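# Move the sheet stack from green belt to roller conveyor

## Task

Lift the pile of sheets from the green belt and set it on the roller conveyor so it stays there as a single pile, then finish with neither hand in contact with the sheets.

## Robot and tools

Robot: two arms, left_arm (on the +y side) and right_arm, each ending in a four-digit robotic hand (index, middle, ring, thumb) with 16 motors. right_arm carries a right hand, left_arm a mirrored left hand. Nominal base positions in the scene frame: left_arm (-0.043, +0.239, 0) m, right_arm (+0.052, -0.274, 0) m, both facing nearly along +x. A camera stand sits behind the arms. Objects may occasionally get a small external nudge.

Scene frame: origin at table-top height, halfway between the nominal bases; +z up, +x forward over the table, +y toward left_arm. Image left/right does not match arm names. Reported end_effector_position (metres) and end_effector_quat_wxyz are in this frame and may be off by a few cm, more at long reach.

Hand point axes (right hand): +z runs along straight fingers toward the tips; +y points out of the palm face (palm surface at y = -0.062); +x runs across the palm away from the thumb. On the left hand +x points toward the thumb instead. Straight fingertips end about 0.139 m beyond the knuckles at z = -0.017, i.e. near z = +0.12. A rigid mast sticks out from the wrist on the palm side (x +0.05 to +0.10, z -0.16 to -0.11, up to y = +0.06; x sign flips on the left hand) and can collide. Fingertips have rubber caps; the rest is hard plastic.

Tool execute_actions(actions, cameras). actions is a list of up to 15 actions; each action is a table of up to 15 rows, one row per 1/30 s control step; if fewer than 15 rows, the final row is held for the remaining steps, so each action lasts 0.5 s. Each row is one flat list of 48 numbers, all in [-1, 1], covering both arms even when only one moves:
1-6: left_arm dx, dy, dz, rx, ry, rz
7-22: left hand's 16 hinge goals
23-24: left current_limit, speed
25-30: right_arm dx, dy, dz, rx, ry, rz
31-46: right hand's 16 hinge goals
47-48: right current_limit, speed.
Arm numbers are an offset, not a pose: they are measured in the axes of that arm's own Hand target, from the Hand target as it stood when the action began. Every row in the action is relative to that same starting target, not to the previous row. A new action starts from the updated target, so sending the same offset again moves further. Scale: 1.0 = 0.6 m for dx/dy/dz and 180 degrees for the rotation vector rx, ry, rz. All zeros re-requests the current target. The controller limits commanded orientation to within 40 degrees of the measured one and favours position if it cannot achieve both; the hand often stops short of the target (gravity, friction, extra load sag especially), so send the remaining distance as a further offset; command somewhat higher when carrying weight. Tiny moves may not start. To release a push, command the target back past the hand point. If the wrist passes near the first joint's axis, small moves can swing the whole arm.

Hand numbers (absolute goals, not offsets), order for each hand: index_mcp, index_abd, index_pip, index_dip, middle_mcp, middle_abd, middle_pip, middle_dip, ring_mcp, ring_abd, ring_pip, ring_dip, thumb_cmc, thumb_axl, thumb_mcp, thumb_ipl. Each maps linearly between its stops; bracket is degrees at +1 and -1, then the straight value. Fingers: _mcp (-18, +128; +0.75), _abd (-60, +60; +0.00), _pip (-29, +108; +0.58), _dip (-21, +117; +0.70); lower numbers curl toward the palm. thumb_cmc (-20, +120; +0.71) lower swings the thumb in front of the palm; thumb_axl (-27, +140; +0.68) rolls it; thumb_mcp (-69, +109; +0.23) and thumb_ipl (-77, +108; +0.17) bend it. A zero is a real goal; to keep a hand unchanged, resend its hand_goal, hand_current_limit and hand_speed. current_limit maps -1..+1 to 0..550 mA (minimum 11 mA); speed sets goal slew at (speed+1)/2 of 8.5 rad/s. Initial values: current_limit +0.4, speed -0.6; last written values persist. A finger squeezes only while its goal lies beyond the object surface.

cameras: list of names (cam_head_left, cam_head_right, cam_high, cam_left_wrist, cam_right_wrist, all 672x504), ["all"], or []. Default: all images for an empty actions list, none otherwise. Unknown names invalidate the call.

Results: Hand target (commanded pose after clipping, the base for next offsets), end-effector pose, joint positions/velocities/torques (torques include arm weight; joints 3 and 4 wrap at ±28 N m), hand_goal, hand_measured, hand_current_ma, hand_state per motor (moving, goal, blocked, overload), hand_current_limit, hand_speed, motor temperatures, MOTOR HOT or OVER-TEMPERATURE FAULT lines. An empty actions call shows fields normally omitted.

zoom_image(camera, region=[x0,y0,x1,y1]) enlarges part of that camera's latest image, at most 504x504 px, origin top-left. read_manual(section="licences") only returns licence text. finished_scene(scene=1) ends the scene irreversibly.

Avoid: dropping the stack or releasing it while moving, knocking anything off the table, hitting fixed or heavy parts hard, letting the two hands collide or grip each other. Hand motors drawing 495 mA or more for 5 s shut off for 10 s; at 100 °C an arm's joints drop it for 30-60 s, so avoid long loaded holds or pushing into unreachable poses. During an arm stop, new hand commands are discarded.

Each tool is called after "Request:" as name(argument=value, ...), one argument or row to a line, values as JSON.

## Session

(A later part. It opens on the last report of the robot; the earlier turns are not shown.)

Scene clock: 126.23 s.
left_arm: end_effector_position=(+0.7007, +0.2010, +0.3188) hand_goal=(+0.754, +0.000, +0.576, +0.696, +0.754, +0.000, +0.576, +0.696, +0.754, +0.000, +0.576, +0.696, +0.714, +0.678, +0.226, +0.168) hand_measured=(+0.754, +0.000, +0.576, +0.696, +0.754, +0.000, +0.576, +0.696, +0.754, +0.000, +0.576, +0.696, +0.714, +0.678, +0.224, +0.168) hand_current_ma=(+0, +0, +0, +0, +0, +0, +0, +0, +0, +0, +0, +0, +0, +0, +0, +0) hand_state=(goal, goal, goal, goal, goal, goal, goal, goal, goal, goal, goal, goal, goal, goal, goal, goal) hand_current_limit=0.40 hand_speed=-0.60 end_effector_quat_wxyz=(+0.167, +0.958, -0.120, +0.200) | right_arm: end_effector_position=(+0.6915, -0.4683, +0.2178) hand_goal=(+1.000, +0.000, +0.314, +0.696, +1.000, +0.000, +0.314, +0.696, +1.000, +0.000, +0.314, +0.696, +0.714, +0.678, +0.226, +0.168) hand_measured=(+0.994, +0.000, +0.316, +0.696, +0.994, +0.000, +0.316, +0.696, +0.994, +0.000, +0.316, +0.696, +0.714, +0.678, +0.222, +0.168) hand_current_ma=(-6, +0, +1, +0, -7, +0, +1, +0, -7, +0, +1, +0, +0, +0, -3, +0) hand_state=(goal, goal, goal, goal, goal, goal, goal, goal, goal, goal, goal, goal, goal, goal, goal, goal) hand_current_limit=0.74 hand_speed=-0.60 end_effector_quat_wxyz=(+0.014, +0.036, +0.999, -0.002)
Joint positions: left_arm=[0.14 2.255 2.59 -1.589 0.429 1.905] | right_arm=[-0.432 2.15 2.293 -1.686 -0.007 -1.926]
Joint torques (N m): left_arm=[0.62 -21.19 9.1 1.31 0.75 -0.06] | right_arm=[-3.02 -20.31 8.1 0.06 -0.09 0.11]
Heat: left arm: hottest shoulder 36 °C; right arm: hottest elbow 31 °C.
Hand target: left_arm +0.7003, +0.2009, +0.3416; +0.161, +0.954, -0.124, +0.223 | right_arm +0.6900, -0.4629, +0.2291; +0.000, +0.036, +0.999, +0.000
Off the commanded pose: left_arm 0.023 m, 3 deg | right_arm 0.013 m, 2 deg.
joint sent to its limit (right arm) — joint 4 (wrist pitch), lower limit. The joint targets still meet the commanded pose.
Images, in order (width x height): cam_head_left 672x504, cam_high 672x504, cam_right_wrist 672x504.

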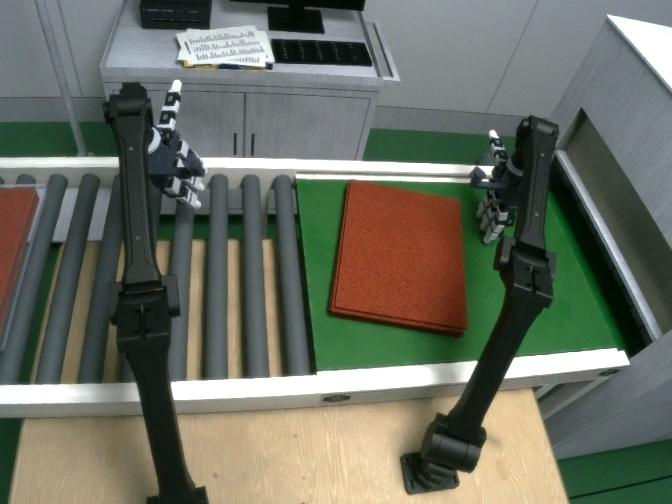

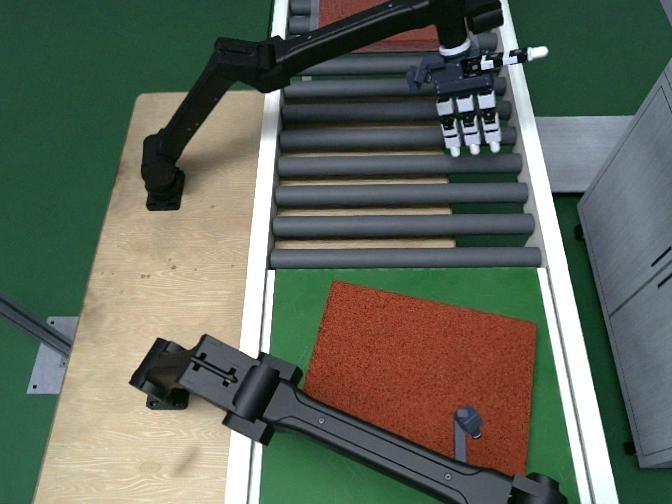

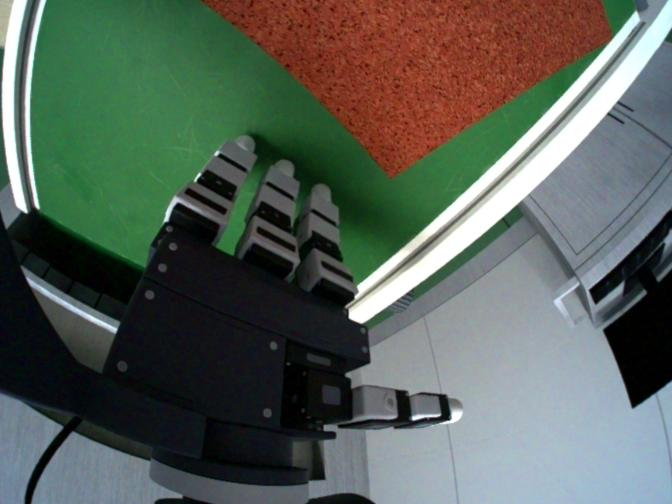

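Request:
execute_actions(
  actions=[
    [[0,0,0,0,0,0,0.754,0,0.576,0.696,0.754,0,0.576,0.696,0.754,0,0.576,0.696,0.714,0.678,0.226,0.168,0.4,-0.6,0,0.05,0,0,0,0,1,0,0.314,0.696,1,0,0.314,0.696,1,0,0.314,0.696,0.714,0.678,0.226,0.168,0.74,-0.6]],
  ],
  cameras=["cam_head_left","cam_right_wrist"],
)

Scene clock: 130.20 s.
left_arm: end_effector_position=(+0.7007, +0.2010, +0.3188) hand_goal=(+0.754, +0.000, +0.576, +0.696, +0.754, +0.000, +0.576, +0.696, +0.754, +0.000, +0.576, +0.696, +0.714, +0.678, +0.226, +0.168) hand_measured=(+0.754, +0.000, +0.576, +0.696, +0.754, +0.000, +0.576, +0.696, +0.754, +0.000, +0.576, +0.696, +0.714, +0.678, +0.224, +0.168) hand_current_ma=(+0, +0, +0, +0, +0, +0, +0, +0, +0, +0, +0, +0, +0, +0, +0, +0) hand_state=(goal, goal, goal, goal, goal, goal, goal, goal, goal, goal, goal, goal, goal, goal, goal, goal) hand_current_limit=0.40 hand_speed=-0.60 end_effector_quat_wxyz=(+0.167, +0.958, -0.120, +0.200) | right_arm: end_effector_position=(+0.6966, -0.4317, +0.2135) hand_goal=(+1.000, +0.000, +0.314, +0.696, +1.000, +0.000, +0.314, +0.696, +1.000, +0.000, +0.314, +0.696, +0.714, +0.678, +0.226, +0.168) hand_measured=(+0.994, +0.000, +0.316, +0.696, +0.994, +0.000, +0.316, +0.696, +0.994, +0.000, +0.316, +0.696, +0.714, +0.678, +0.222, +0.168) hand_current_ma=(-6, +0, +1, +0, -6, +0, +1, +0, -6, +0, +1, +0, +0, +0, -3, +0) hand_state=(goal, goal, goal, goal, goal, goal, goal, goal, goal, goal, goal, goal, goal, goal, goal, goal) hand_current_limit=0.74 hand_speed=-0.60 end_effector_quat_wxyz=(+0.004, +0.030, +1.000, +0.001)
Joint positions: left_arm=[0.14 2.255 2.59 -1.589 0.429 1.905] | right_arm=[-0.377 2.135 2.257 -1.686 -0.004 -1.885]
Joint torques (N m): left_arm=[0.56 -21.07 9.11 1.31 0.75 -0.06] | right_arm=[-3.96 -20.48 8.06 0.02 -0.13 0.11]
Heat: left arm: hottest shoulder 36 °C; right arm: hottest elbow 30 °C.
Hand target: left_arm +0.7003, +0.2009, +0.3416; +0.161, +0.954, -0.124, +0.223 | right_arm +0.6922, -0.4328, +0.2291; +0.000, +0.035, +0.999, +0.000
Off the commanded pose: left_arm 0.023 m, 3 deg | right_arm 0.016 m, 1 deg.
joint sent to its limit (right arm) — joint 4 (wrist pitch), lower limit. The joint targets still meet the commanded pose.
Images, in order (width x height): cam_head_left 672x504, cam_right_wrist 672x504.

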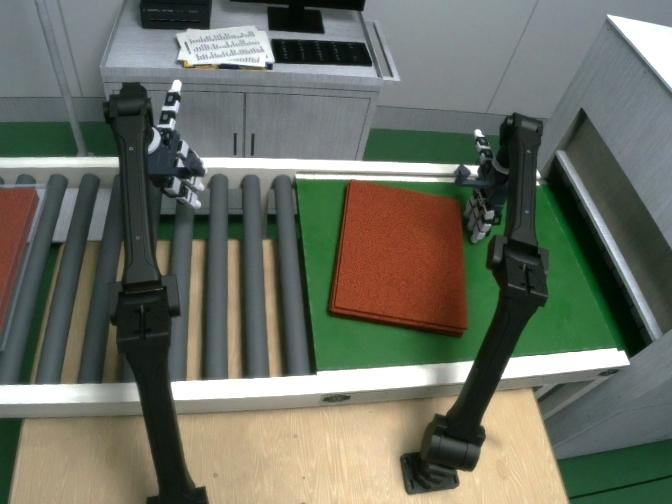

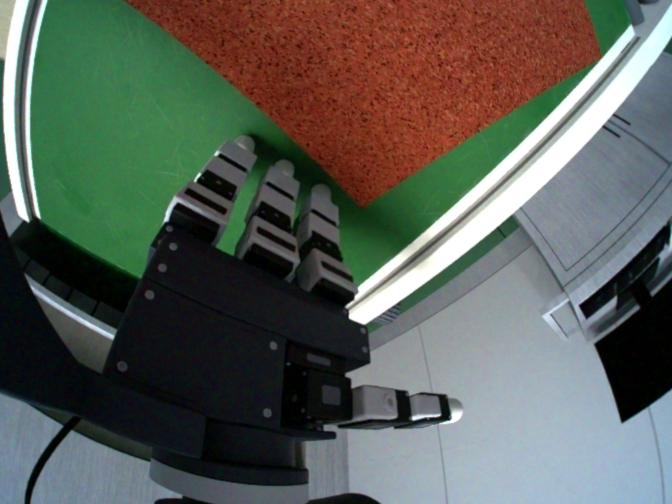

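Request:
execute_actions(
  actions=[
    [[0,0,0,0,0,0,0.754,0,0.576,0.696,0.754,0,0.576,0.696,0.754,0,0.576,0.696,0.714,0.678,0.226,0.168,0.4,-0.6,0,0.04,0,0,0,0,1,0,0.314,0.696,1,0,0.314,0.696,1,0,0.314,0.696,0.714,0.678,0.226,0.168,0.74,-0.6]],
    [[0,0,0,0,0,0,0.754,0,0.576,0.696,0.754,0,0.576,0.696,0.754,0,0.576,0.696,0.714,0.678,0.226,0.168,0.4,-0.6,0,0.04,0,0,0,0,1,0,0.314,0.696,1,0,0.314,0.696,1,0,0.314,0.696,0.714,0.678,0.226,0.168,0.74,-0.6]],
  ],
  cameras=["cam_head_left","cam_high","cam_right_wrist"],
)

Request:
zoom_image(
  camera="cam_right_wrist",
  region=[200, 100, 440, 280],
)

Scene clock: 134.73 s.
left_arm: end_effector_position=(+0.7007, +0.2010, +0.3188) hand_goal=(+0.754, +0.000, +0.576, +0.696, +0.754, +0.000, +0.576, +0.696, +0.754, +0.000, +0.576, +0.696, +0.714, +0.678, +0.226, +0.168) hand_measured=(+0.754, +0.000, +0.576, +0.696, +0.754, +0.000, +0.576, +0.696, +0.754, +0.000, +0.576, +0.696, +0.714, +0.678, +0.224, +0.168) hand_current_ma=(+0, +0, +0, +0, +0, +0, +0, +0, +0, +0, +0, +0, +0, +0, +0, +0) hand_state=(goal, goal, goal, goal, goal, goal, goal, goal, goal, goal, goal, goal, goal, goal, goal, goal) hand_current_limit=0.40 hand_speed=-0.60 end_effector_quat_wxyz=(+0.167, +0.958, -0.120, +0.200) | right_arm: end_effector_position=(+0.6972, -0.4060, +0.2123) hand_goal=(+1.000, +0.000, +0.314, +0.696, +1.000, +0.000, +0.314, +0.696, +1.000, +0.000, +0.314, +0.696, +0.714, +0.678, +0.226, +0.168) hand_measured=(+1.000, +0.008, +0.340, +0.712, +0.994, +0.000, +0.316, +0.696, +0.994, +0.000, +0.316, +0.696, +0.714, +0.678, +0.222, +0.168) hand_current_ma=(+0, +8, +43, +22, -6, +0, +1, +0, -6, +0, +1, +0, +0, +0, -3, +0) hand_state=(goal, goal, blocked, goal, goal, goal, goal, goal, goal, goal, goal, goal, goal, goal, goal, goal) hand_current_limit=0.74 hand_speed=-0.60 end_effector_quat_wxyz=(-0.007, +0.048, +0.999, -0.004)
Joint positions: left_arm=[0.14 2.255 2.59 -1.589 0.429 1.905] | right_arm=[-0.336 2.107 2.212 -1.686 0.012 -1.808]
Joint torques (N m): left_arm=[0.67 -21.01 9.1 1.31 0.75 -0.06] | right_arm=[-1.61 -20.31 7.87 -0.03 -0.7 0.06]
Heat: left arm: hottest shoulder 37 °C; right arm: hottest elbow 30 °C.
Hand target: left_arm +0.7003, +0.2009, +0.3416; +0.161, +0.954, -0.124, +0.223 | right_arm +0.6955, -0.3850, +0.2289; +0.000, +0.036, +0.999, +0.000
Off the commanded pose: left_arm 0.023 m, 3 deg | right_arm 0.027 m, 2 deg.
joint sent to its limit (right arm) — joint 4 (wrist pitch), lower limit. The joint targets still meet the commanded pose.
Images, in order (width x height): cam_head_left 672x504, cam_high 672x504, cam_right_wrist 672x504.

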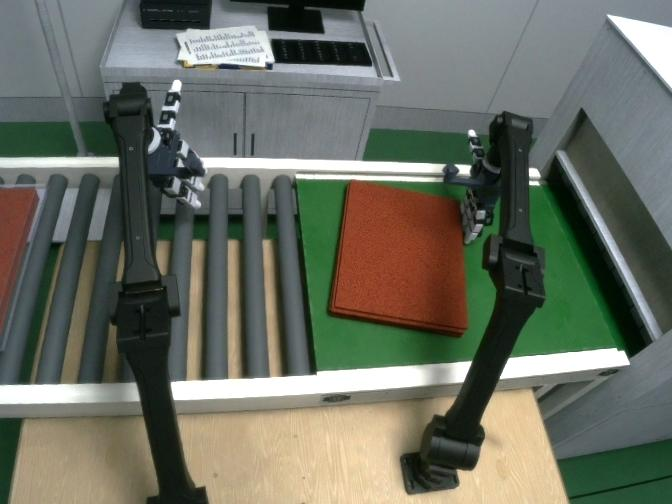

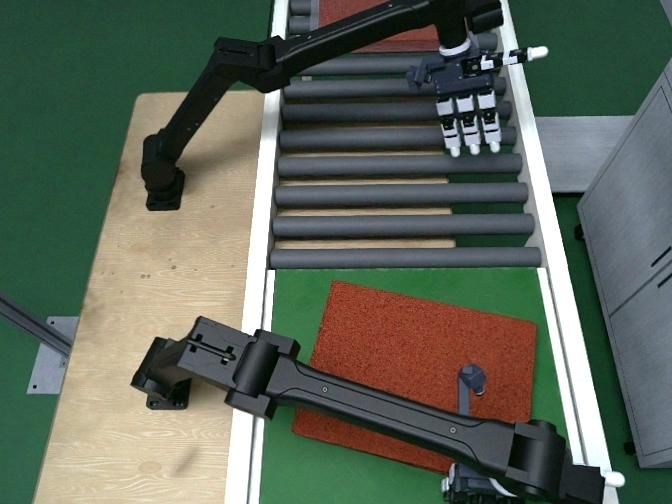

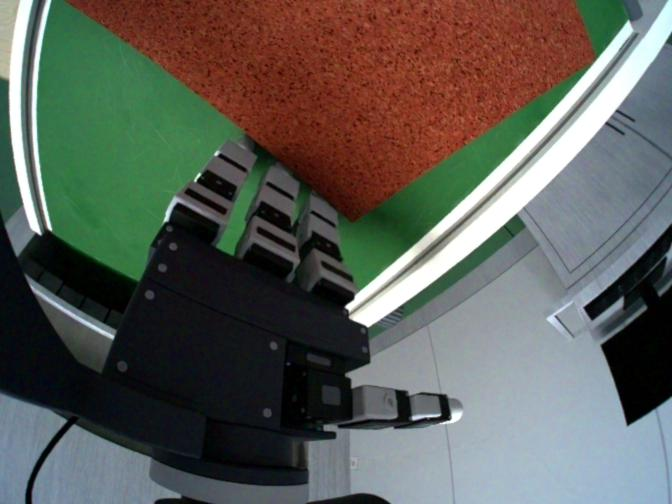

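Scaled by 2.100 from the camera's 672x504 image, which has a finer 960x720 frame.

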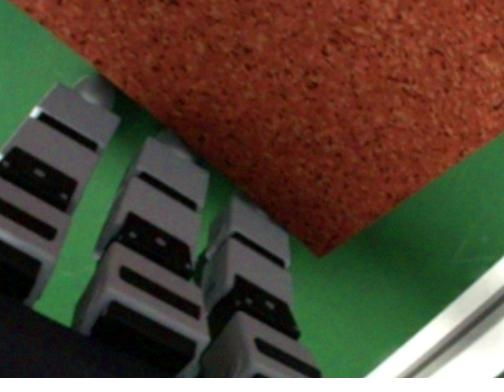

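Request:
execute_actions(
  actions=[
    [[0,0,0,0,0,0,0.754,0,0.576,0.696,0.754,0,0.576,0.696,0.754,0,0.576,0.696,0.714,0.678,0.226,0.168,0.4,-0.6,0,0.04,0,0,0,0,1,0,0.314,0.696,1,0,0.314,0.696,1,0,0.314,0.696,0.714,0.678,0.226,0.168,0.74,-0.6]],
    [[0,0,0,0,0,0,0.754,0,0.576,0.696,0.754,0,0.576,0.696,0.754,0,0.576,0.696,0.714,0.678,0.226,0.168,0.4,-0.6,0,0.04,0,0,0,0,1,0,0.314,0.696,1,0,0.314,0.696,1,0,0.314,0.696,0.714,0.678,0.226,0.168,0.74,-0.6]],
  ],
  cameras=["cam_head_left","cam_high","cam_right_wrist"],
)

Scene clock: 139.87 s.
left_arm: end_effector_position=(+0.7007, +0.2010, +0.3188) hand_goal=(+0.754, +0.000, +0.576, +0.696, +0.754, +0.000, +0.576, +0.696, +0.754, +0.000, +0.576, +0.696, +0.714, +0.678, +0.226, +0.168) hand_measured=(+0.754, +0.000, +0.576, +0.696, +0.754, +0.000, +0.576, +0.696, +0.754, +0.000, +0.576, +0.696, +0.714, +0.678, +0.224, +0.168) hand_current_ma=(+0, +0, +0, +0, +0, +0, +0, +0, +0, +0, +0, +0, +0, +0, +0, +0) hand_state=(goal, goal, goal, goal, goal, goal, goal, goal, goal, goal, goal, goal, goal, goal, goal, goal) hand_current_limit=0.40 hand_speed=-0.60 end_effector_quat_wxyz=(+0.167, +0.958, -0.120, +0.200) | right_arm: end_effector_position=(+0.7024, -0.3642, +0.2115) hand_goal=(+1.000, +0.000, +0.314, +0.696, +1.000, +0.000, +0.314, +0.696, +1.000, +0.000, +0.314, +0.696, +0.714, +0.678, +0.226, +0.168) hand_measured=(+1.000, +0.030, +0.354, +0.722, +1.000, +0.002, +0.328, +0.702, +0.994, +0.000, +0.316, +0.696, +0.714, +0.678, +0.222, +0.168) hand_current_ma=(+0, +44, +81, +45, +0, +1, +16, +4, -6, +0, +1, +0, +0, +0, -3, +0) hand_state=(goal, blocked, blocked, blocked, goal, goal, goal, goal, goal, goal, goal, goal, goal, goal, goal, goal) hand_current_limit=0.74 hand_speed=-0.60 end_effector_quat_wxyz=(-0.008, +0.050, +0.999, -0.011)
Joint positions: left_arm=[0.14 2.255 2.59 -1.589 0.429 1.905] | right_arm=[-0.268 2.078 2.164 -1.668 0.024 -1.734]
Joint torques (N m): left_arm=[0.5 -21.07 9.1 1.29 0.76 -0.05] | right_arm=[-0.97 -20.13 7.76 -0.2 -1.16 0.03]
Heat: left arm: hottest shoulder 37 °C; right arm: hottest elbow 30 °C.
Hand target: left_arm +0.7003, +0.2009, +0.3416; +0.161, +0.954, -0.124, +0.223 | right_arm +0.6989, -0.3372, +0.2291; +0.000, +0.036, +0.999, +0.000
Off the commanded pose: left_arm 0.023 m, 3 deg | right_arm 0.032 m, 2 deg.
Images, in order (width x height): cam_head_left 672x504, cam_high 672x504, cam_right_wrist 672x504.

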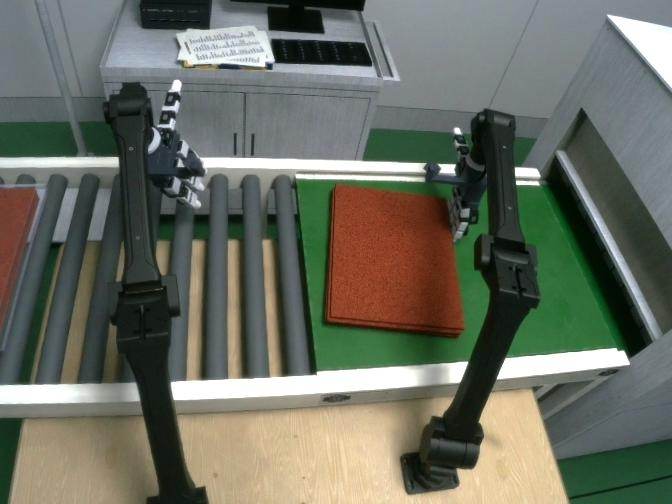

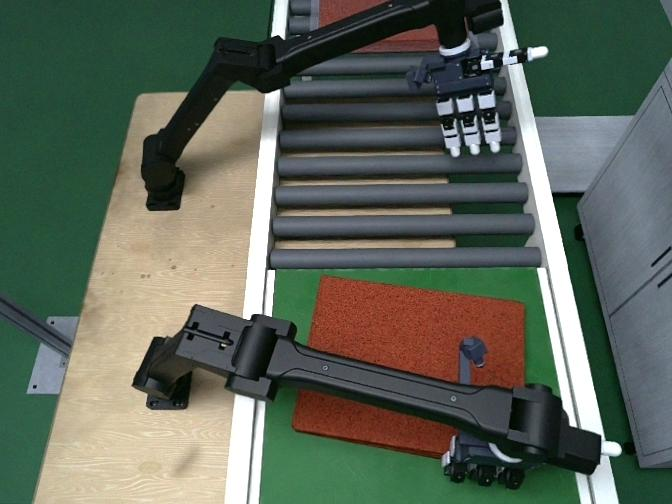

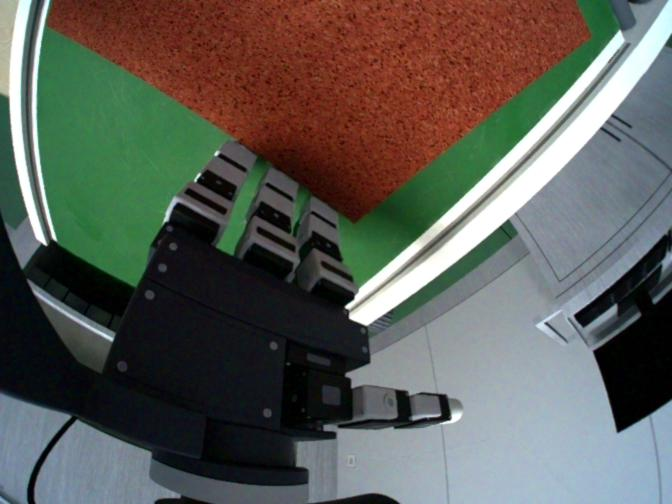

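Request:
execute_actions(
  actions=[
    [[0,0,0,0,0,0,0.754,0,0.576,0.696,0.754,0,0.576,0.696,0.754,0,0.576,0.696,0.714,0.678,0.226,0.168,0.4,-0.6,0,0.06,0,0,0,0,1,0,0.314,0.696,1,0,0.314,0.696,1,0,0.314,0.696,0.714,0.678,0.226,0.168,0.74,-0.6]],
  ],
  cameras=["cam_head_left","cam_high","cam_right_wrist"],
)

Scene clock: 145.97 s.
left_arm: end_effector_position=(+0.7007, +0.2010, +0.3188) hand_goal=(+0.754, +0.000, +0.576, +0.696, +0.754, +0.000, +0.576, +0.696, +0.754, +0.000, +0.576, +0.696, +0.714, +0.678, +0.226, +0.168) hand_measured=(+0.754, +0.000, +0.576, +0.696, +0.754, +0.000, +0.576, +0.696, +0.754, +0.000, +0.576, +0.696, +0.714, +0.678, +0.224, +0.168) hand_current_ma=(+0, +0, +0, +0, +0, +0, +0, +0, +0, +0, +0, +0, +0, +0, +0, +0) hand_state=(goal, goal, goal, goal, goal, goal, goal, goal, goal, goal, goal, goal, goal, goal, goal, goal) hand_current_limit=0.40 hand_speed=-0.60 end_effector_quat_wxyz=(+0.167, +0.958, -0.120, +0.200) | right_arm: end_effector_position=(+0.7056, -0.3227, +0.2119) hand_goal=(+1.000, +0.000, +0.314, +0.696, +1.000, +0.000, +0.314, +0.696, +1.000, +0.000, +0.314, +0.696, +0.714, +0.678, +0.226, +0.168) hand_measured=(+1.000, +0.032, +0.346, +0.720, +1.000, +0.008, +0.336, +0.708, +1.000, +0.000, +0.328, +0.702, +0.714, +0.678, +0.222, +0.168) hand_current_ma=(+0, +47, +54, +36, +0, +6, +34, +13, +0, +0, +17, +6, +0, +0, -3, +0) hand_state=(goal, blocked, blocked, blocked, goal, goal, blocked, goal, goal, goal, goal, goal, goal, goal, goal, goal) hand_current_limit=0.74 hand_speed=-0.60 end_effector_quat_wxyz=(-0.007, +0.041, +0.999, -0.011)
Joint positions: left_arm=[0.14 2.255 2.59 -1.589 0.429 1.905] | right_arm=[-0.205 2.06 2.135 -1.657 0.023 -1.689]
Joint torques (N m): left_arm=[0.56 -21.13 9.07 1.29 0.76 -0.05] | right_arm=[-1.55 -19.9 7.99 -0.24 -1.12 0.17]
Heat: left arm: hottest shoulder 37 °C; right arm: hottest elbow 29 °C.
Hand target: left_arm +0.7003, +0.2009, +0.3416; +0.161, +0.954, -0.124, +0.223 | right_arm +0.7015, -0.3013, +0.2291; +0.000, +0.036, +0.999, +0.000
Off the commanded pose: left_arm 0.023 m, 3 deg | right_arm 0.028 m, 2 deg.
Images, in order (width x height): cam_head_left 672x504, cam_high 672x504, cam_right_wrist 672x504.

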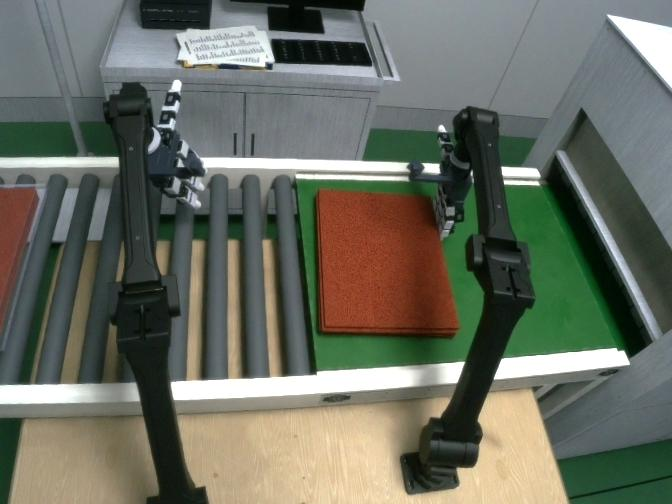

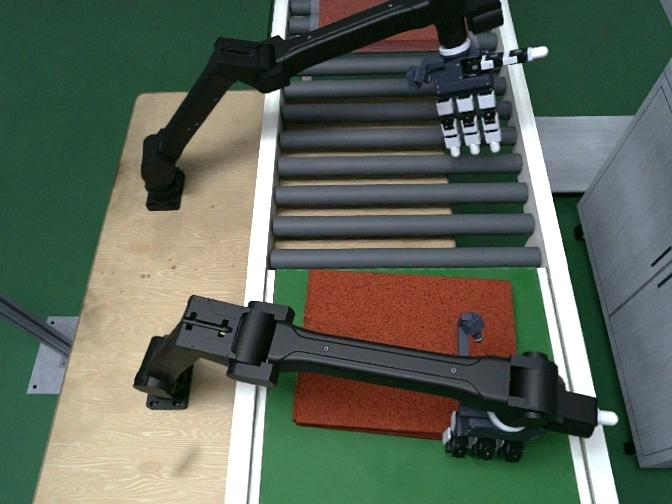

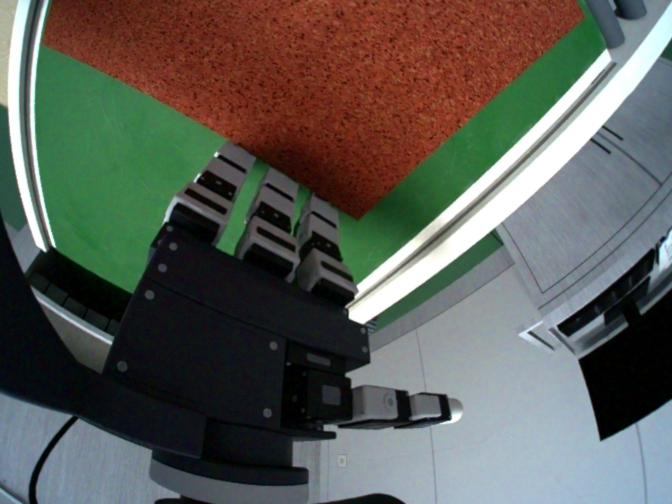

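Request:
execute_actions(
  actions=[
    [[0,0,0,0,0,0,0.754,0,0.576,0.696,0.754,0,0.576,0.696,0.754,0,0.576,0.696,0.714,0.678,0.226,0.168,0.4,-0.6,0,-0.1,-0.01,0,0,0,1,0,0.314,0.696,1,0,0.314,0.696,1,0,0.314,0.696,0.714,0.678,0.226,0.168,0.74,-0.6]],
    [[0,0,0,0,0,0,0.754,0,0.576,0.696,0.754,0,0.576,0.696,0.754,0,0.576,0.696,0.714,0.678,0.226,0.168,0.4,-0.6,0.12,0,0,0,0,-0.011,1,0,0.314,0.696,1,0,0.314,0.696,1,0,0.314,0.696,0.714,0.678,0.226,0.168,0.74,-0.6]],
    [[0,0,0,0,0,0,0.754,0,0.576,0.696,0.754,0,0.576,0.696,0.754,0,0.576,0.696,0.714,0.678,0.226,0.168,0.4,-0.6,0.12,0,0.01,0,0,-0.011,1,0,0.314,0.696,1,0,0.314,0.696,1,0,0.314,0.696,0.714,0.678,0.226,0.168,0.74,-0.6]],
    [[0,0,0,0,0,0,0.754,0,0.576,0.696,0.754,0,0.576,0.696,0.754,0,0.576,0.696,0.714,0.678,0.226,0.168,0.4,-0.6,0,0.04,0,0,0,0,1,0,0.314,0.696,1,0,0.314,0.696,1,0,0.314,0.696,0.714,0.678,0.226,0.168,0.74,-0.6]],
  ],
  cameras=["cam_head_left","cam_high","cam_right_wrist"],
)

Scene clock: 155.40 s.
left_arm: end_effector_position=(+0.7007, +0.2010, +0.3188) hand_goal=(+0.754, +0.000, +0.576, +0.696, +0.754, +0.000, +0.576, +0.696, +0.754, +0.000, +0.576, +0.696, +0.714, +0.678, +0.226, +0.168) hand_measured=(+0.754, +0.000, +0.576, +0.696, +0.754, +0.000, +0.576, +0.696, +0.754, +0.000, +0.576, +0.696, +0.714, +0.678, +0.224, +0.168) hand_current_ma=(+0, +0, +0, +0, +0, +0, +0, +0, +0, +0, +0, +0, +0, +0, +0, +0) hand_state=(goal, goal, goal, goal, goal, goal, goal, goal, goal, goal, goal, goal, goal, goal, goal, goal) hand_current_limit=0.40 hand_speed=-0.60 end_effector_quat_wxyz=(+0.167, +0.958, -0.120, +0.200) | right_arm: end_effector_position=(+0.5538, -0.3306, +0.2216) hand_goal=(+1.000, +0.000, +0.314, +0.696, +1.000, +0.000, +0.314, +0.696, +1.000, +0.000, +0.314, +0.696, +0.714, +0.678, +0.226, +0.168) hand_measured=(+0.998, +0.002, +0.316, +0.700, +0.998, +0.002, +0.316, +0.698, +0.998, +0.000, +0.316, +0.698, +0.714, +0.678, +0.222, +0.168) hand_current_ma=(-1, +1, +1, +2, -2, +1, +1, +2, -1, +0, +1, +2, +0, +0, -4, +0) hand_state=(goal, goal, goal, goal, goal, goal, goal, goal, goal, goal, goal, goal, goal, goal, goal, goal) hand_current_limit=0.74 hand_speed=-0.60 end_effector_quat_wxyz=(-0.012, -0.003, +1.000, +0.004)
Joint positions: left_arm=[0.14 2.255 2.59 -1.589 0.429 1.905] | right_arm=[-0.291 1.667 1.584 -1.512 0 -1.864]
Joint torques (N m): left_arm=[0.5 -21.07 9.07 1.32 0.75 -0.06] | right_arm=[-3.31 -14.56 8.1 0.49 -0.14 0.1]
Heat: left arm: hottest shoulder 37 °C; right arm: hottest elbow 29 °C.
Hand target: left_arm +0.7003, +0.2009, +0.3416; +0.161, +0.954, -0.124, +0.223 | right_arm +0.5534, -0.3293, +0.2289; +0.000, +0.001, +1.000, +0.000
Off the commanded pose: left_arm 0.023 m, 3 deg | right_arm 0.008 m, 2 deg.
Images, in order (width x height): cam_head_left 672x504, cam_high 672x504, cam_right_wrist 672x504.

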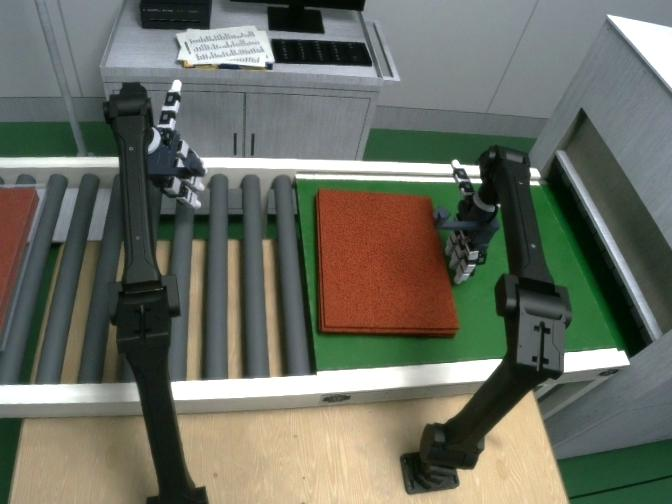

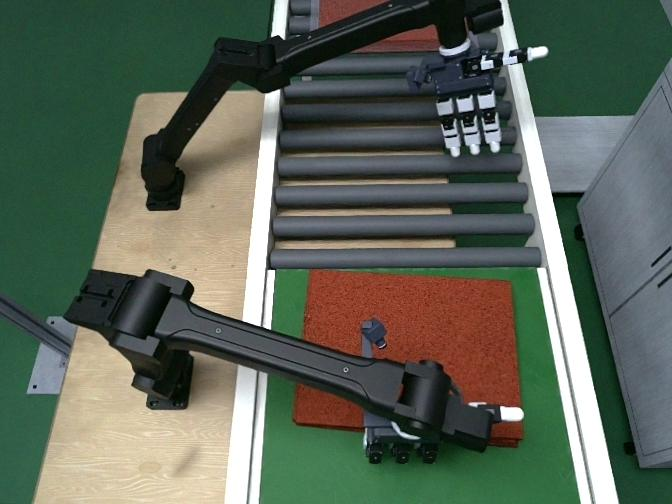

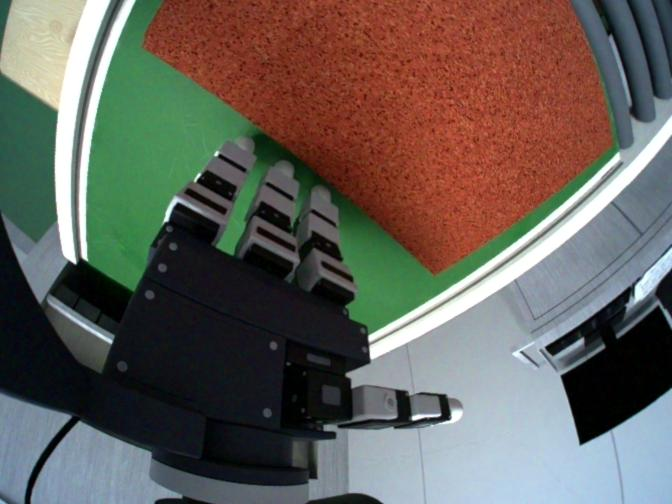

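Request:
execute_actions(
  actions=[
    [[0,0,0,0,0,0,0.754,0,0.576,0.696,0.754,0,0.576,0.696,0.754,0,0.576,0.696,0.714,0.678,0.226,0.168,0.4,-0.6,0,0.06,0.015,0,0,0,1,0,0.314,0.696,1,0,0.314,0.696,1,0,0.314,0.696,0.714,0.678,0.226,0.168,0.74,-0.6]],
    [[0,0,0,0,0,0,0.754,0,0.576,0.696,0.754,0,0.576,0.696,0.754,0,0.576,0.696,0.714,0.678,0.226,0.168,0.4,-0.6,0,0.06,0,0,0,0,1,0,0.314,0.696,1,0,0.314,0.696,1,0,0.314,0.696,0.714,0.678,0.226,0.168,0.74,-0.6]],
  ],
  cameras=["cam_head_left","cam_high","cam_right_wrist"],
)

Request:
zoom_image(
  camera="cam_head_left",
  region=[260, 160, 500, 360],
)

Scene clock: 160.80 s.
left_arm: end_effector_position=(+0.7007, +0.2010, +0.3188) hand_goal=(+0.754, +0.000, +0.576, +0.696, +0.754, +0.000, +0.576, +0.696, +0.754, +0.000, +0.576, +0.696, +0.714, +0.678, +0.226, +0.168) hand_measured=(+0.754, +0.000, +0.576, +0.696, +0.754, +0.000, +0.576, +0.696, +0.754, +0.000, +0.576, +0.696, +0.714, +0.678, +0.224, +0.168) hand_current_ma=(+0, +0, +0, +0, +0, +0, +0, +0, +0, +0, +0, +0, +0, +0, +0, +0) hand_state=(goal, goal, goal, goal, goal, goal, goal, goal, goal, goal, goal, goal, goal, goal, goal, goal) hand_current_limit=0.40 hand_speed=-0.60 end_effector_quat_wxyz=(+0.167, +0.958, -0.120, +0.200) | right_arm: end_effector_position=(+0.5563, -0.2750, +0.2124) hand_goal=(+1.000, +0.000, +0.314, +0.696, +1.000, +0.000, +0.314, +0.696, +1.000, +0.000, +0.314, +0.696, +0.714, +0.678, +0.226, +0.168) hand_measured=(+1.000, -0.004, +0.352, +0.722, +1.000, +0.002, +0.330, +0.702, +0.998, +0.000, +0.316, +0.698, +0.714, +0.678, +0.222, +0.168) hand_current_ma=(+0, -3, +73, +41, +0, +1, +21, +4, -1, +0, +1, +2, +0, +0, -4, +0) hand_state=(goal, goal, blocked, blocked, goal, goal, goal, goal, goal, goal, goal, goal, goal, goal, goal, goal) hand_current_limit=0.74 hand_speed=-0.60 end_effector_quat_wxyz=(-0.009, +0.013, +1.000, -0.011)
Joint positions: left_arm=[0.14 2.255 2.59 -1.589 0.429 1.905] | right_arm=[-0.171 1.627 1.515 -1.473 0.024 -1.712]
Joint torques (N m): left_arm=[0.62 -21.07 9.07 1.31 0.75 -0.06] | right_arm=[-1.61 -14.1 7.98 0.25 -1.17 -0.01]
Motor temperatures (°C): left_arm=[23 37 35 19 21 20] | right_arm=[23 26 29 19 22 19]
Heat: left arm: hottest shoulder 37 °C; right arm: hottest elbow 29 °C.
Hand target: left_arm +0.7003, +0.2009, +0.3416; +0.161, +0.954, -0.124, +0.223 | right_arm +0.5536, -0.2573, +0.2200; +0.000, +0.001, +1.000, +0.000
Off the commanded pose: left_arm 0.023 m, 3 deg | right_arm 0.020 m, 2 deg.
Images, in order (width x height): cam_head_left 672x504, cam_high 672x504, cam_right_wrist 672x504.

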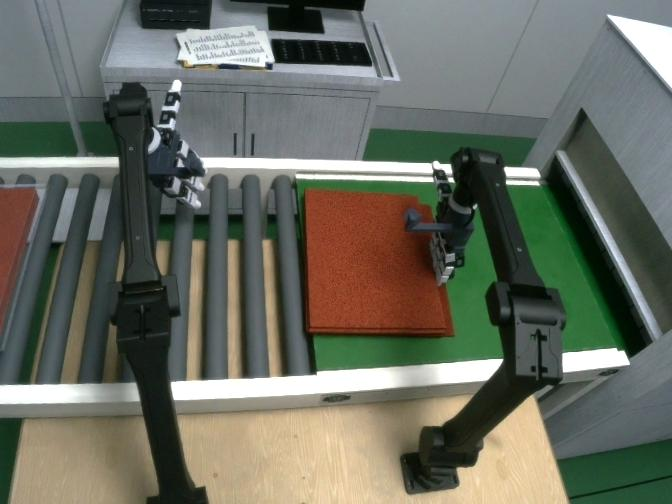

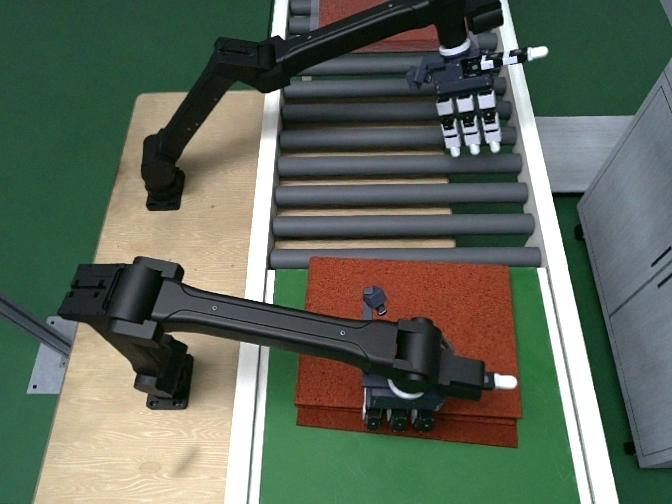

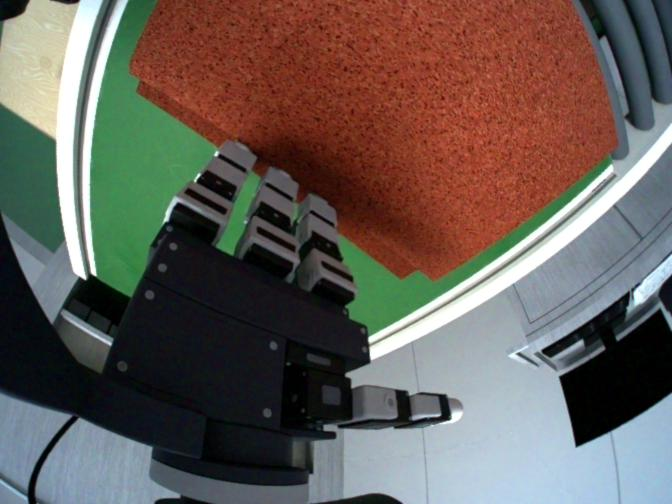

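Scaled by 2.100.

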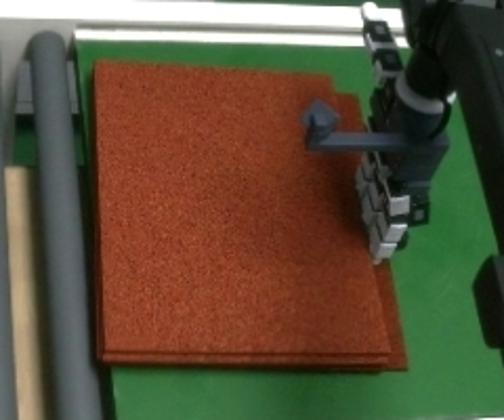

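Request:
zoom_image(
  camera="cam_head_left",
  region=[290, 290, 470, 350],
)

Request:
zoom_image(
  camera="cam_right_wrist",
  region=[110, 40, 450, 300],
)

Scaled by 2.800.

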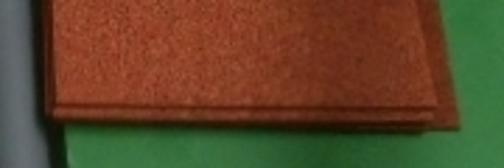

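Scaled by 1.482 from the camera's 672x504 image, which has a finer 960x720 frame.

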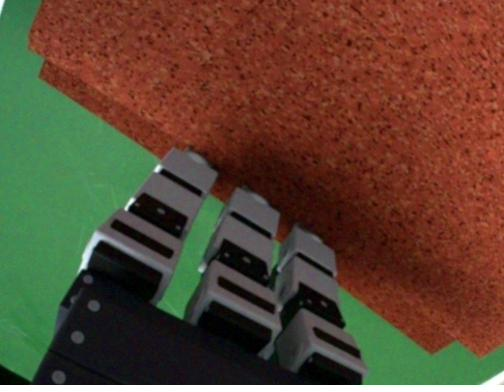

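Request:
execute_actions(
  actions=[
    [[0,0,0,0,0,0,0.754,0,0.576,0.696,0.754,0,0.576,0.696,0.754,0,0.576,0.696,0.714,0.678,0.226,0.168,0.4,-0.6,0,-0.08,-0.01,0,0,0,1,0,0.314,0.696,1,0,0.314,0.696,1,0,0.314,0.696,0.714,0.678,0.226,0.168,0.74,-0.6]],
    [[0,0,0,0,0,0,0.754,0,0.576,0.696,0.754,0,0.576,0.696,0.754,0,0.576,0.696,0.714,0.678,0.226,0.168,0.4,-0.6,0,-0.08,0,0,0,0,1,0,0.314,0.696,1,0,0.314,0.696,1,0,0.314,0.696,0.714,0.678,0.226,0.168,0.74,-0.6]],
    [[0,0,0,0,0,0,0.754,0,0.576,0.696,0.754,0,0.576,0.696,0.754,0,0.576,0.696,0.714,0.678,0.226,0.168,0.4,-0.6,0,0,0.02,0,0,0,1,0,0.314,0.696,1,0,0.314,0.696,1,0,0.314,0.696,0.714,0.678,0.226,0.168,0.74,-0.6]],
  ],
  cameras=["cam_head_left","cam_right_wrist"],
)

Request:
execute_actions(
  actions=[
    [[0,0,0,0,0,0,0.754,0,0.576,0.696,0.754,0,0.576,0.696,0.754,0,0.576,0.696,0.714,0.678,0.226,0.168,0.4,-0.6,0,0,0.017,0,0,0,1,0,0.314,0.696,1,0,0.314,0.696,1,0,0.314,0.696,0.714,0.678,0.226,0.168,0.74,-0.6]],
  ],
  cameras=["cam_right_wrist"],
)

Scene clock: 179.30 s.
left_arm: end_effector_position=(+0.7007, +0.2010, +0.3188) hand_goal=(+0.754, +0.000, +0.576, +0.696, +0.754, +0.000, +0.576, +0.696, +0.754, +0.000, +0.576, +0.696, +0.714, +0.678, +0.226, +0.168) hand_measured=(+0.754, +0.000, +0.576, +0.696, +0.754, +0.000, +0.576, +0.696, +0.754, +0.000, +0.576, +0.696, +0.714, +0.678, +0.224, +0.168) hand_current_ma=(+0, +0, +0, +0, +0, +0, +0, +0, +0, +0, +0, +0, +0, +0, +0, +0) hand_state=(goal, goal, goal, goal, goal, goal, goal, goal, goal, goal, goal, goal, goal, goal, goal, goal) hand_current_limit=0.40 hand_speed=-0.60 end_effector_quat_wxyz=(+0.167, +0.958, -0.120, +0.200) | right_arm: end_effector_position=(+0.5387, -0.3525, +0.2086) hand_goal=(+1.000, +0.000, +0.314, +0.696, +1.000, +0.000, +0.314, +0.696, +1.000, +0.000, +0.314, +0.696, +0.714, +0.678, +0.226, +0.168) hand_measured=(+0.998, -0.002, +0.316, +0.698, +0.998, +0.002, +0.316, +0.698, +0.998, +0.000, +0.316, +0.698, +0.714, +0.678, +0.222, +0.168) hand_current_ma=(-2, -1, +1, +2, -2, +1, +1, +2, -2, +0, +1, +2, +0, +0, -4, +0) hand_state=(goal, goal, goal, goal, goal, goal, goal, goal, goal, goal, goal, goal, goal, goal, goal, goal) hand_current_limit=0.74 hand_speed=-0.60 end_effector_quat_wxyz=(-0.014, +0.010, +1.000, +0.004)
Joint positions: left_arm=[0.14 2.255 2.59 -1.589 0.429 1.905] | right_arm=[-0.342 1.648 1.525 -1.478 0.001 -1.889]
Joint torques (N m): left_arm=[0.56 -21.01 9.07 1.29 0.75 -0.05] | right_arm=[-2.84 -11.4 11.75 0.46 -0.2 -0.05]
Heat: left arm: hottest shoulder 38 °C; right arm: hottest elbow 28 °C.
Hand target: left_arm +0.7003, +0.2009, +0.3416; +0.161, +0.954, -0.124, +0.223 | right_arm +0.5535, -0.3533, +0.2139; +0.000, +0.001, +1.000, +0.000
Off the commanded pose: left_arm 0.023 m, 3 deg | right_arm 0.016 m, 2 deg.
Images, in order (width x height): cam_head_left 672x504, cam_right_wrist 672x504.

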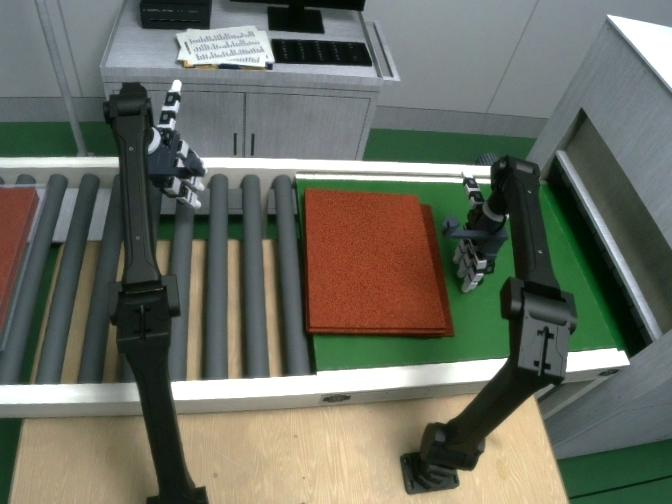

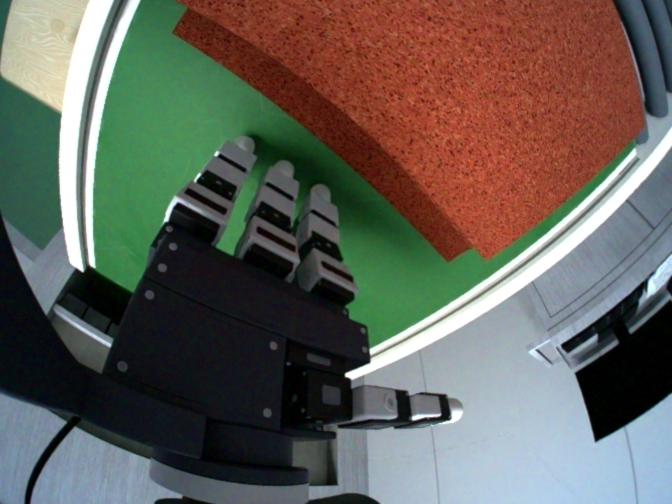

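Scene clock: 180.00 s.
left_arm: end_effector_position=(+0.7007, +0.2010, +0.3188) hand_goal=(+0.754, +0.000, +0.576, +0.696, +0.754, +0.000, +0.576, +0.696, +0.754, +0.000, +0.576, +0.696, +0.714, +0.678, +0.226, +0.168) hand_measured=(+0.754, +0.000, +0.576, +0.696, +0.754, +0.000, +0.576, +0.696, +0.754, +0.000, +0.576, +0.696, +0.714, +0.678, +0.224, +0.168) hand_current_ma=(+0, +0, +0, +0, +0, +0, +0, +0, +0, +0, +0, +0, +0, +0, +0, +0) hand_state=(goal, goal, goal, goal, goal, goal, goal, goal, goal, goal, goal, goal, goal, goal, goal, goal) hand_current_limit=0.40 hand_speed=-0.60 end_effector_quat_wxyz=(+0.167, +0.958, -0.120, +0.200) | right_arm: end_effector_position=(+0.5449, -0.3546, +0.2064) hand_goal=(+1.000, +0.000, +0.314, +0.696, +1.000, +0.000, +0.314, +0.696, +1.000, +0.000, +0.314, +0.696, +0.714, +0.678, +0.226, +0.168) hand_measured=(+0.998, -0.002, +0.316, +0.698, +0.998, +0.002, +0.316, +0.698, +0.998, +0.000, +0.316, +0.698, +0.714, +0.678, +0.222, +0.168) hand_current_ma=(-2, -1, +1, +2, -2, +1, +1, +2, -2, +0, +1, +2, +0, +0, -4, +0) hand_state=(goal, goal, goal, goal, goal, goal, goal, goal, goal, goal, goal, goal, goal, goal, goal, goal) hand_current_limit=0.74 hand_speed=-0.60 end_effector_quat_wxyz=(-0.004, +0.010, +1.000, +0.001)
Joint positions: left_arm=[0.14 2.255 2.59 -1.589 0.429 1.905] | right_arm=[-0.342 1.652 1.525 -1.453 0.001 -1.889]
Joint torques (N m): left_arm=[0.56 -21.13 9.06 1.29 0.75 -0.06] | right_arm=[-2.9 -11.58 10.06 0.57 -0.2 -0.06]
Heat: left arm: hottest shoulder 38 °C; right arm: hottest elbow 28 °C.
Hand target: left_arm +0.7003, +0.2009, +0.3416; +0.161, +0.954, -0.124, +0.223 | right_arm +0.5534, -0.3532, +0.2038; +0.000, +0.001, +1.000, +0.000
Off the commanded pose: left_arm 0.023 m, 3 deg | right_arm 0.009 m, 1 deg.
Images, in order (width x height): cam_right_wrist 672x504.

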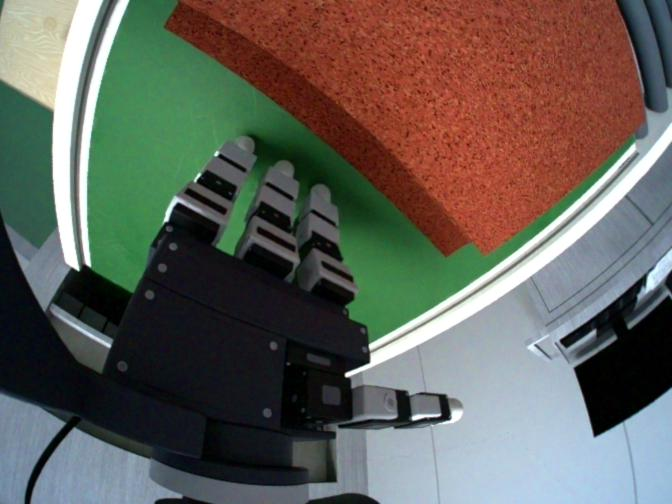

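Request:
execute_actions(
  actions=[
    [[0,0,0,0,0,0,0.754,0,0.576,0.696,0.754,0,0.576,0.696,0.754,0,0.576,0.696,0.714,0.678,0.226,0.168,0.4,-0.6,0,0,0.017,0,0,0,1,0,0.314,0.696,1,0,0.314,0.696,1,0,0.314,0.696,0.714,0.678,0.226,0.168,0.74,-0.6]],
  ],
  cameras=["cam_head_left","cam_right_wrist"],
)

Request:
zoom_image(
  camera="cam_head_left",
  region=[400, 160, 520, 310],
)

Scene clock: 183.87 s.
left_arm: end_effector_position=(+0.7007, +0.2010, +0.3188) hand_goal=(+0.754, +0.000, +0.576, +0.696, +0.754, +0.000, +0.576, +0.696, +0.754, +0.000, +0.576, +0.696, +0.714, +0.678, +0.226, +0.168) hand_measured=(+0.754, +0.000, +0.576, +0.696, +0.754, +0.000, +0.576, +0.696, +0.754, +0.000, +0.576, +0.696, +0.714, +0.678, +0.224, +0.168) hand_current_ma=(+0, +0, +0, +0, +0, +0, +0, +0, +0, +0, +0, +0, +0, +0, +0, +0) hand_state=(goal, goal, goal, goal, goal, goal, goal, goal, goal, goal, goal, goal, goal, goal, goal, goal) hand_current_limit=0.40 hand_speed=-0.60 end_effector_quat_wxyz=(+0.167, +0.958, -0.120, +0.200) | right_arm: end_effector_position=(+0.5510, -0.3568, +0.2047) hand_goal=(+1.000, +0.000, +0.314, +0.696, +1.000, +0.000, +0.314, +0.696, +1.000, +0.000, +0.314, +0.696, +0.714, +0.678, +0.226, +0.168) hand_measured=(+0.998, -0.002, +0.316, +0.698, +0.998, +0.002, +0.316, +0.698, +0.998, +0.000, +0.316, +0.698, +0.714, +0.678, +0.222, +0.168) hand_current_ma=(-2, -1, +1, +2, -2, +1, +1, +2, -2, +0, +1, +2, +0, +0, -4, +0) hand_state=(goal, goal, goal, goal, goal, goal, goal, goal, goal, goal, goal, goal, goal, goal, goal, goal) hand_current_limit=0.74 hand_speed=-0.60 end_effector_quat_wxyz=(+0.006, +0.010, +1.000, -0.003)
Joint positions: left_arm=[0.14 2.255 2.59 -1.589 0.429 1.905] | right_arm=[-0.342 1.655 1.525 -1.427 0.001 -1.889]
Joint torques (N m): left_arm=[0.62 -21.01 9.06 1.29 0.75 -0.06] | right_arm=[-2.78 -11.75 8.28 0.55 -0.21 -0.05]
Heat: left arm: hottest shoulder 38 °C; right arm: hottest elbow 28 °C.
Hand target: left_arm +0.7003, +0.2009, +0.3416; +0.161, +0.954, -0.124, +0.223 | right_arm +0.5534, -0.3532, +0.1936; +0.000, +0.001, +1.000, +0.000
Off the commanded pose: left_arm 0.023 m, 3 deg | right_arm 0.012 m, 1 deg.
Images, in order (width x height): cam_head_left 672x504, cam_right_wrist 672x504.

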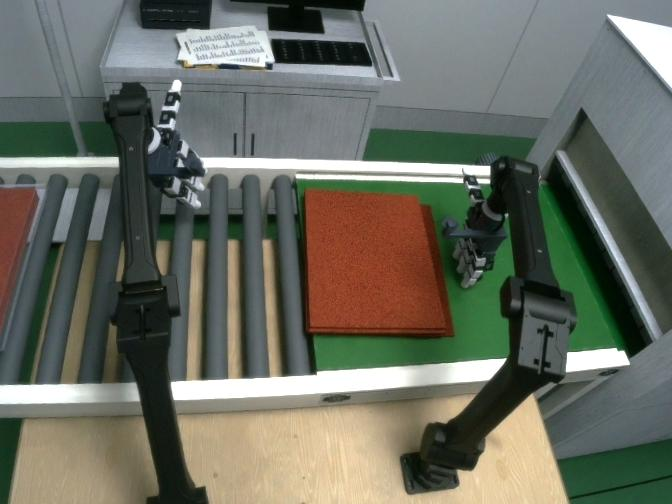

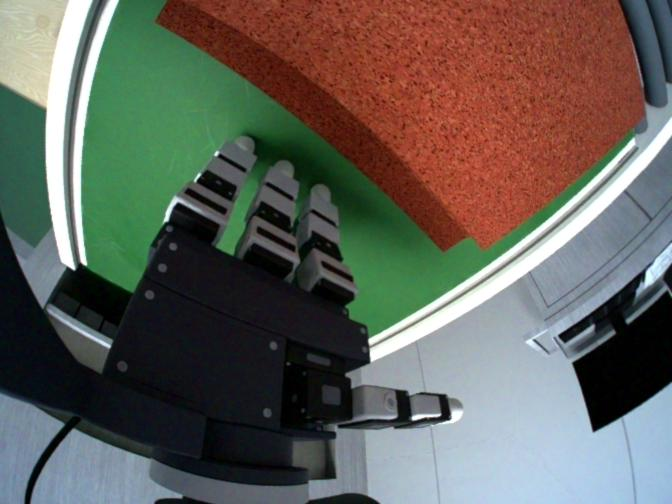

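Scaled by 3.360.

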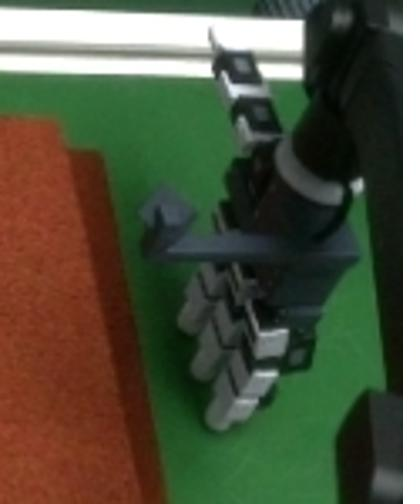

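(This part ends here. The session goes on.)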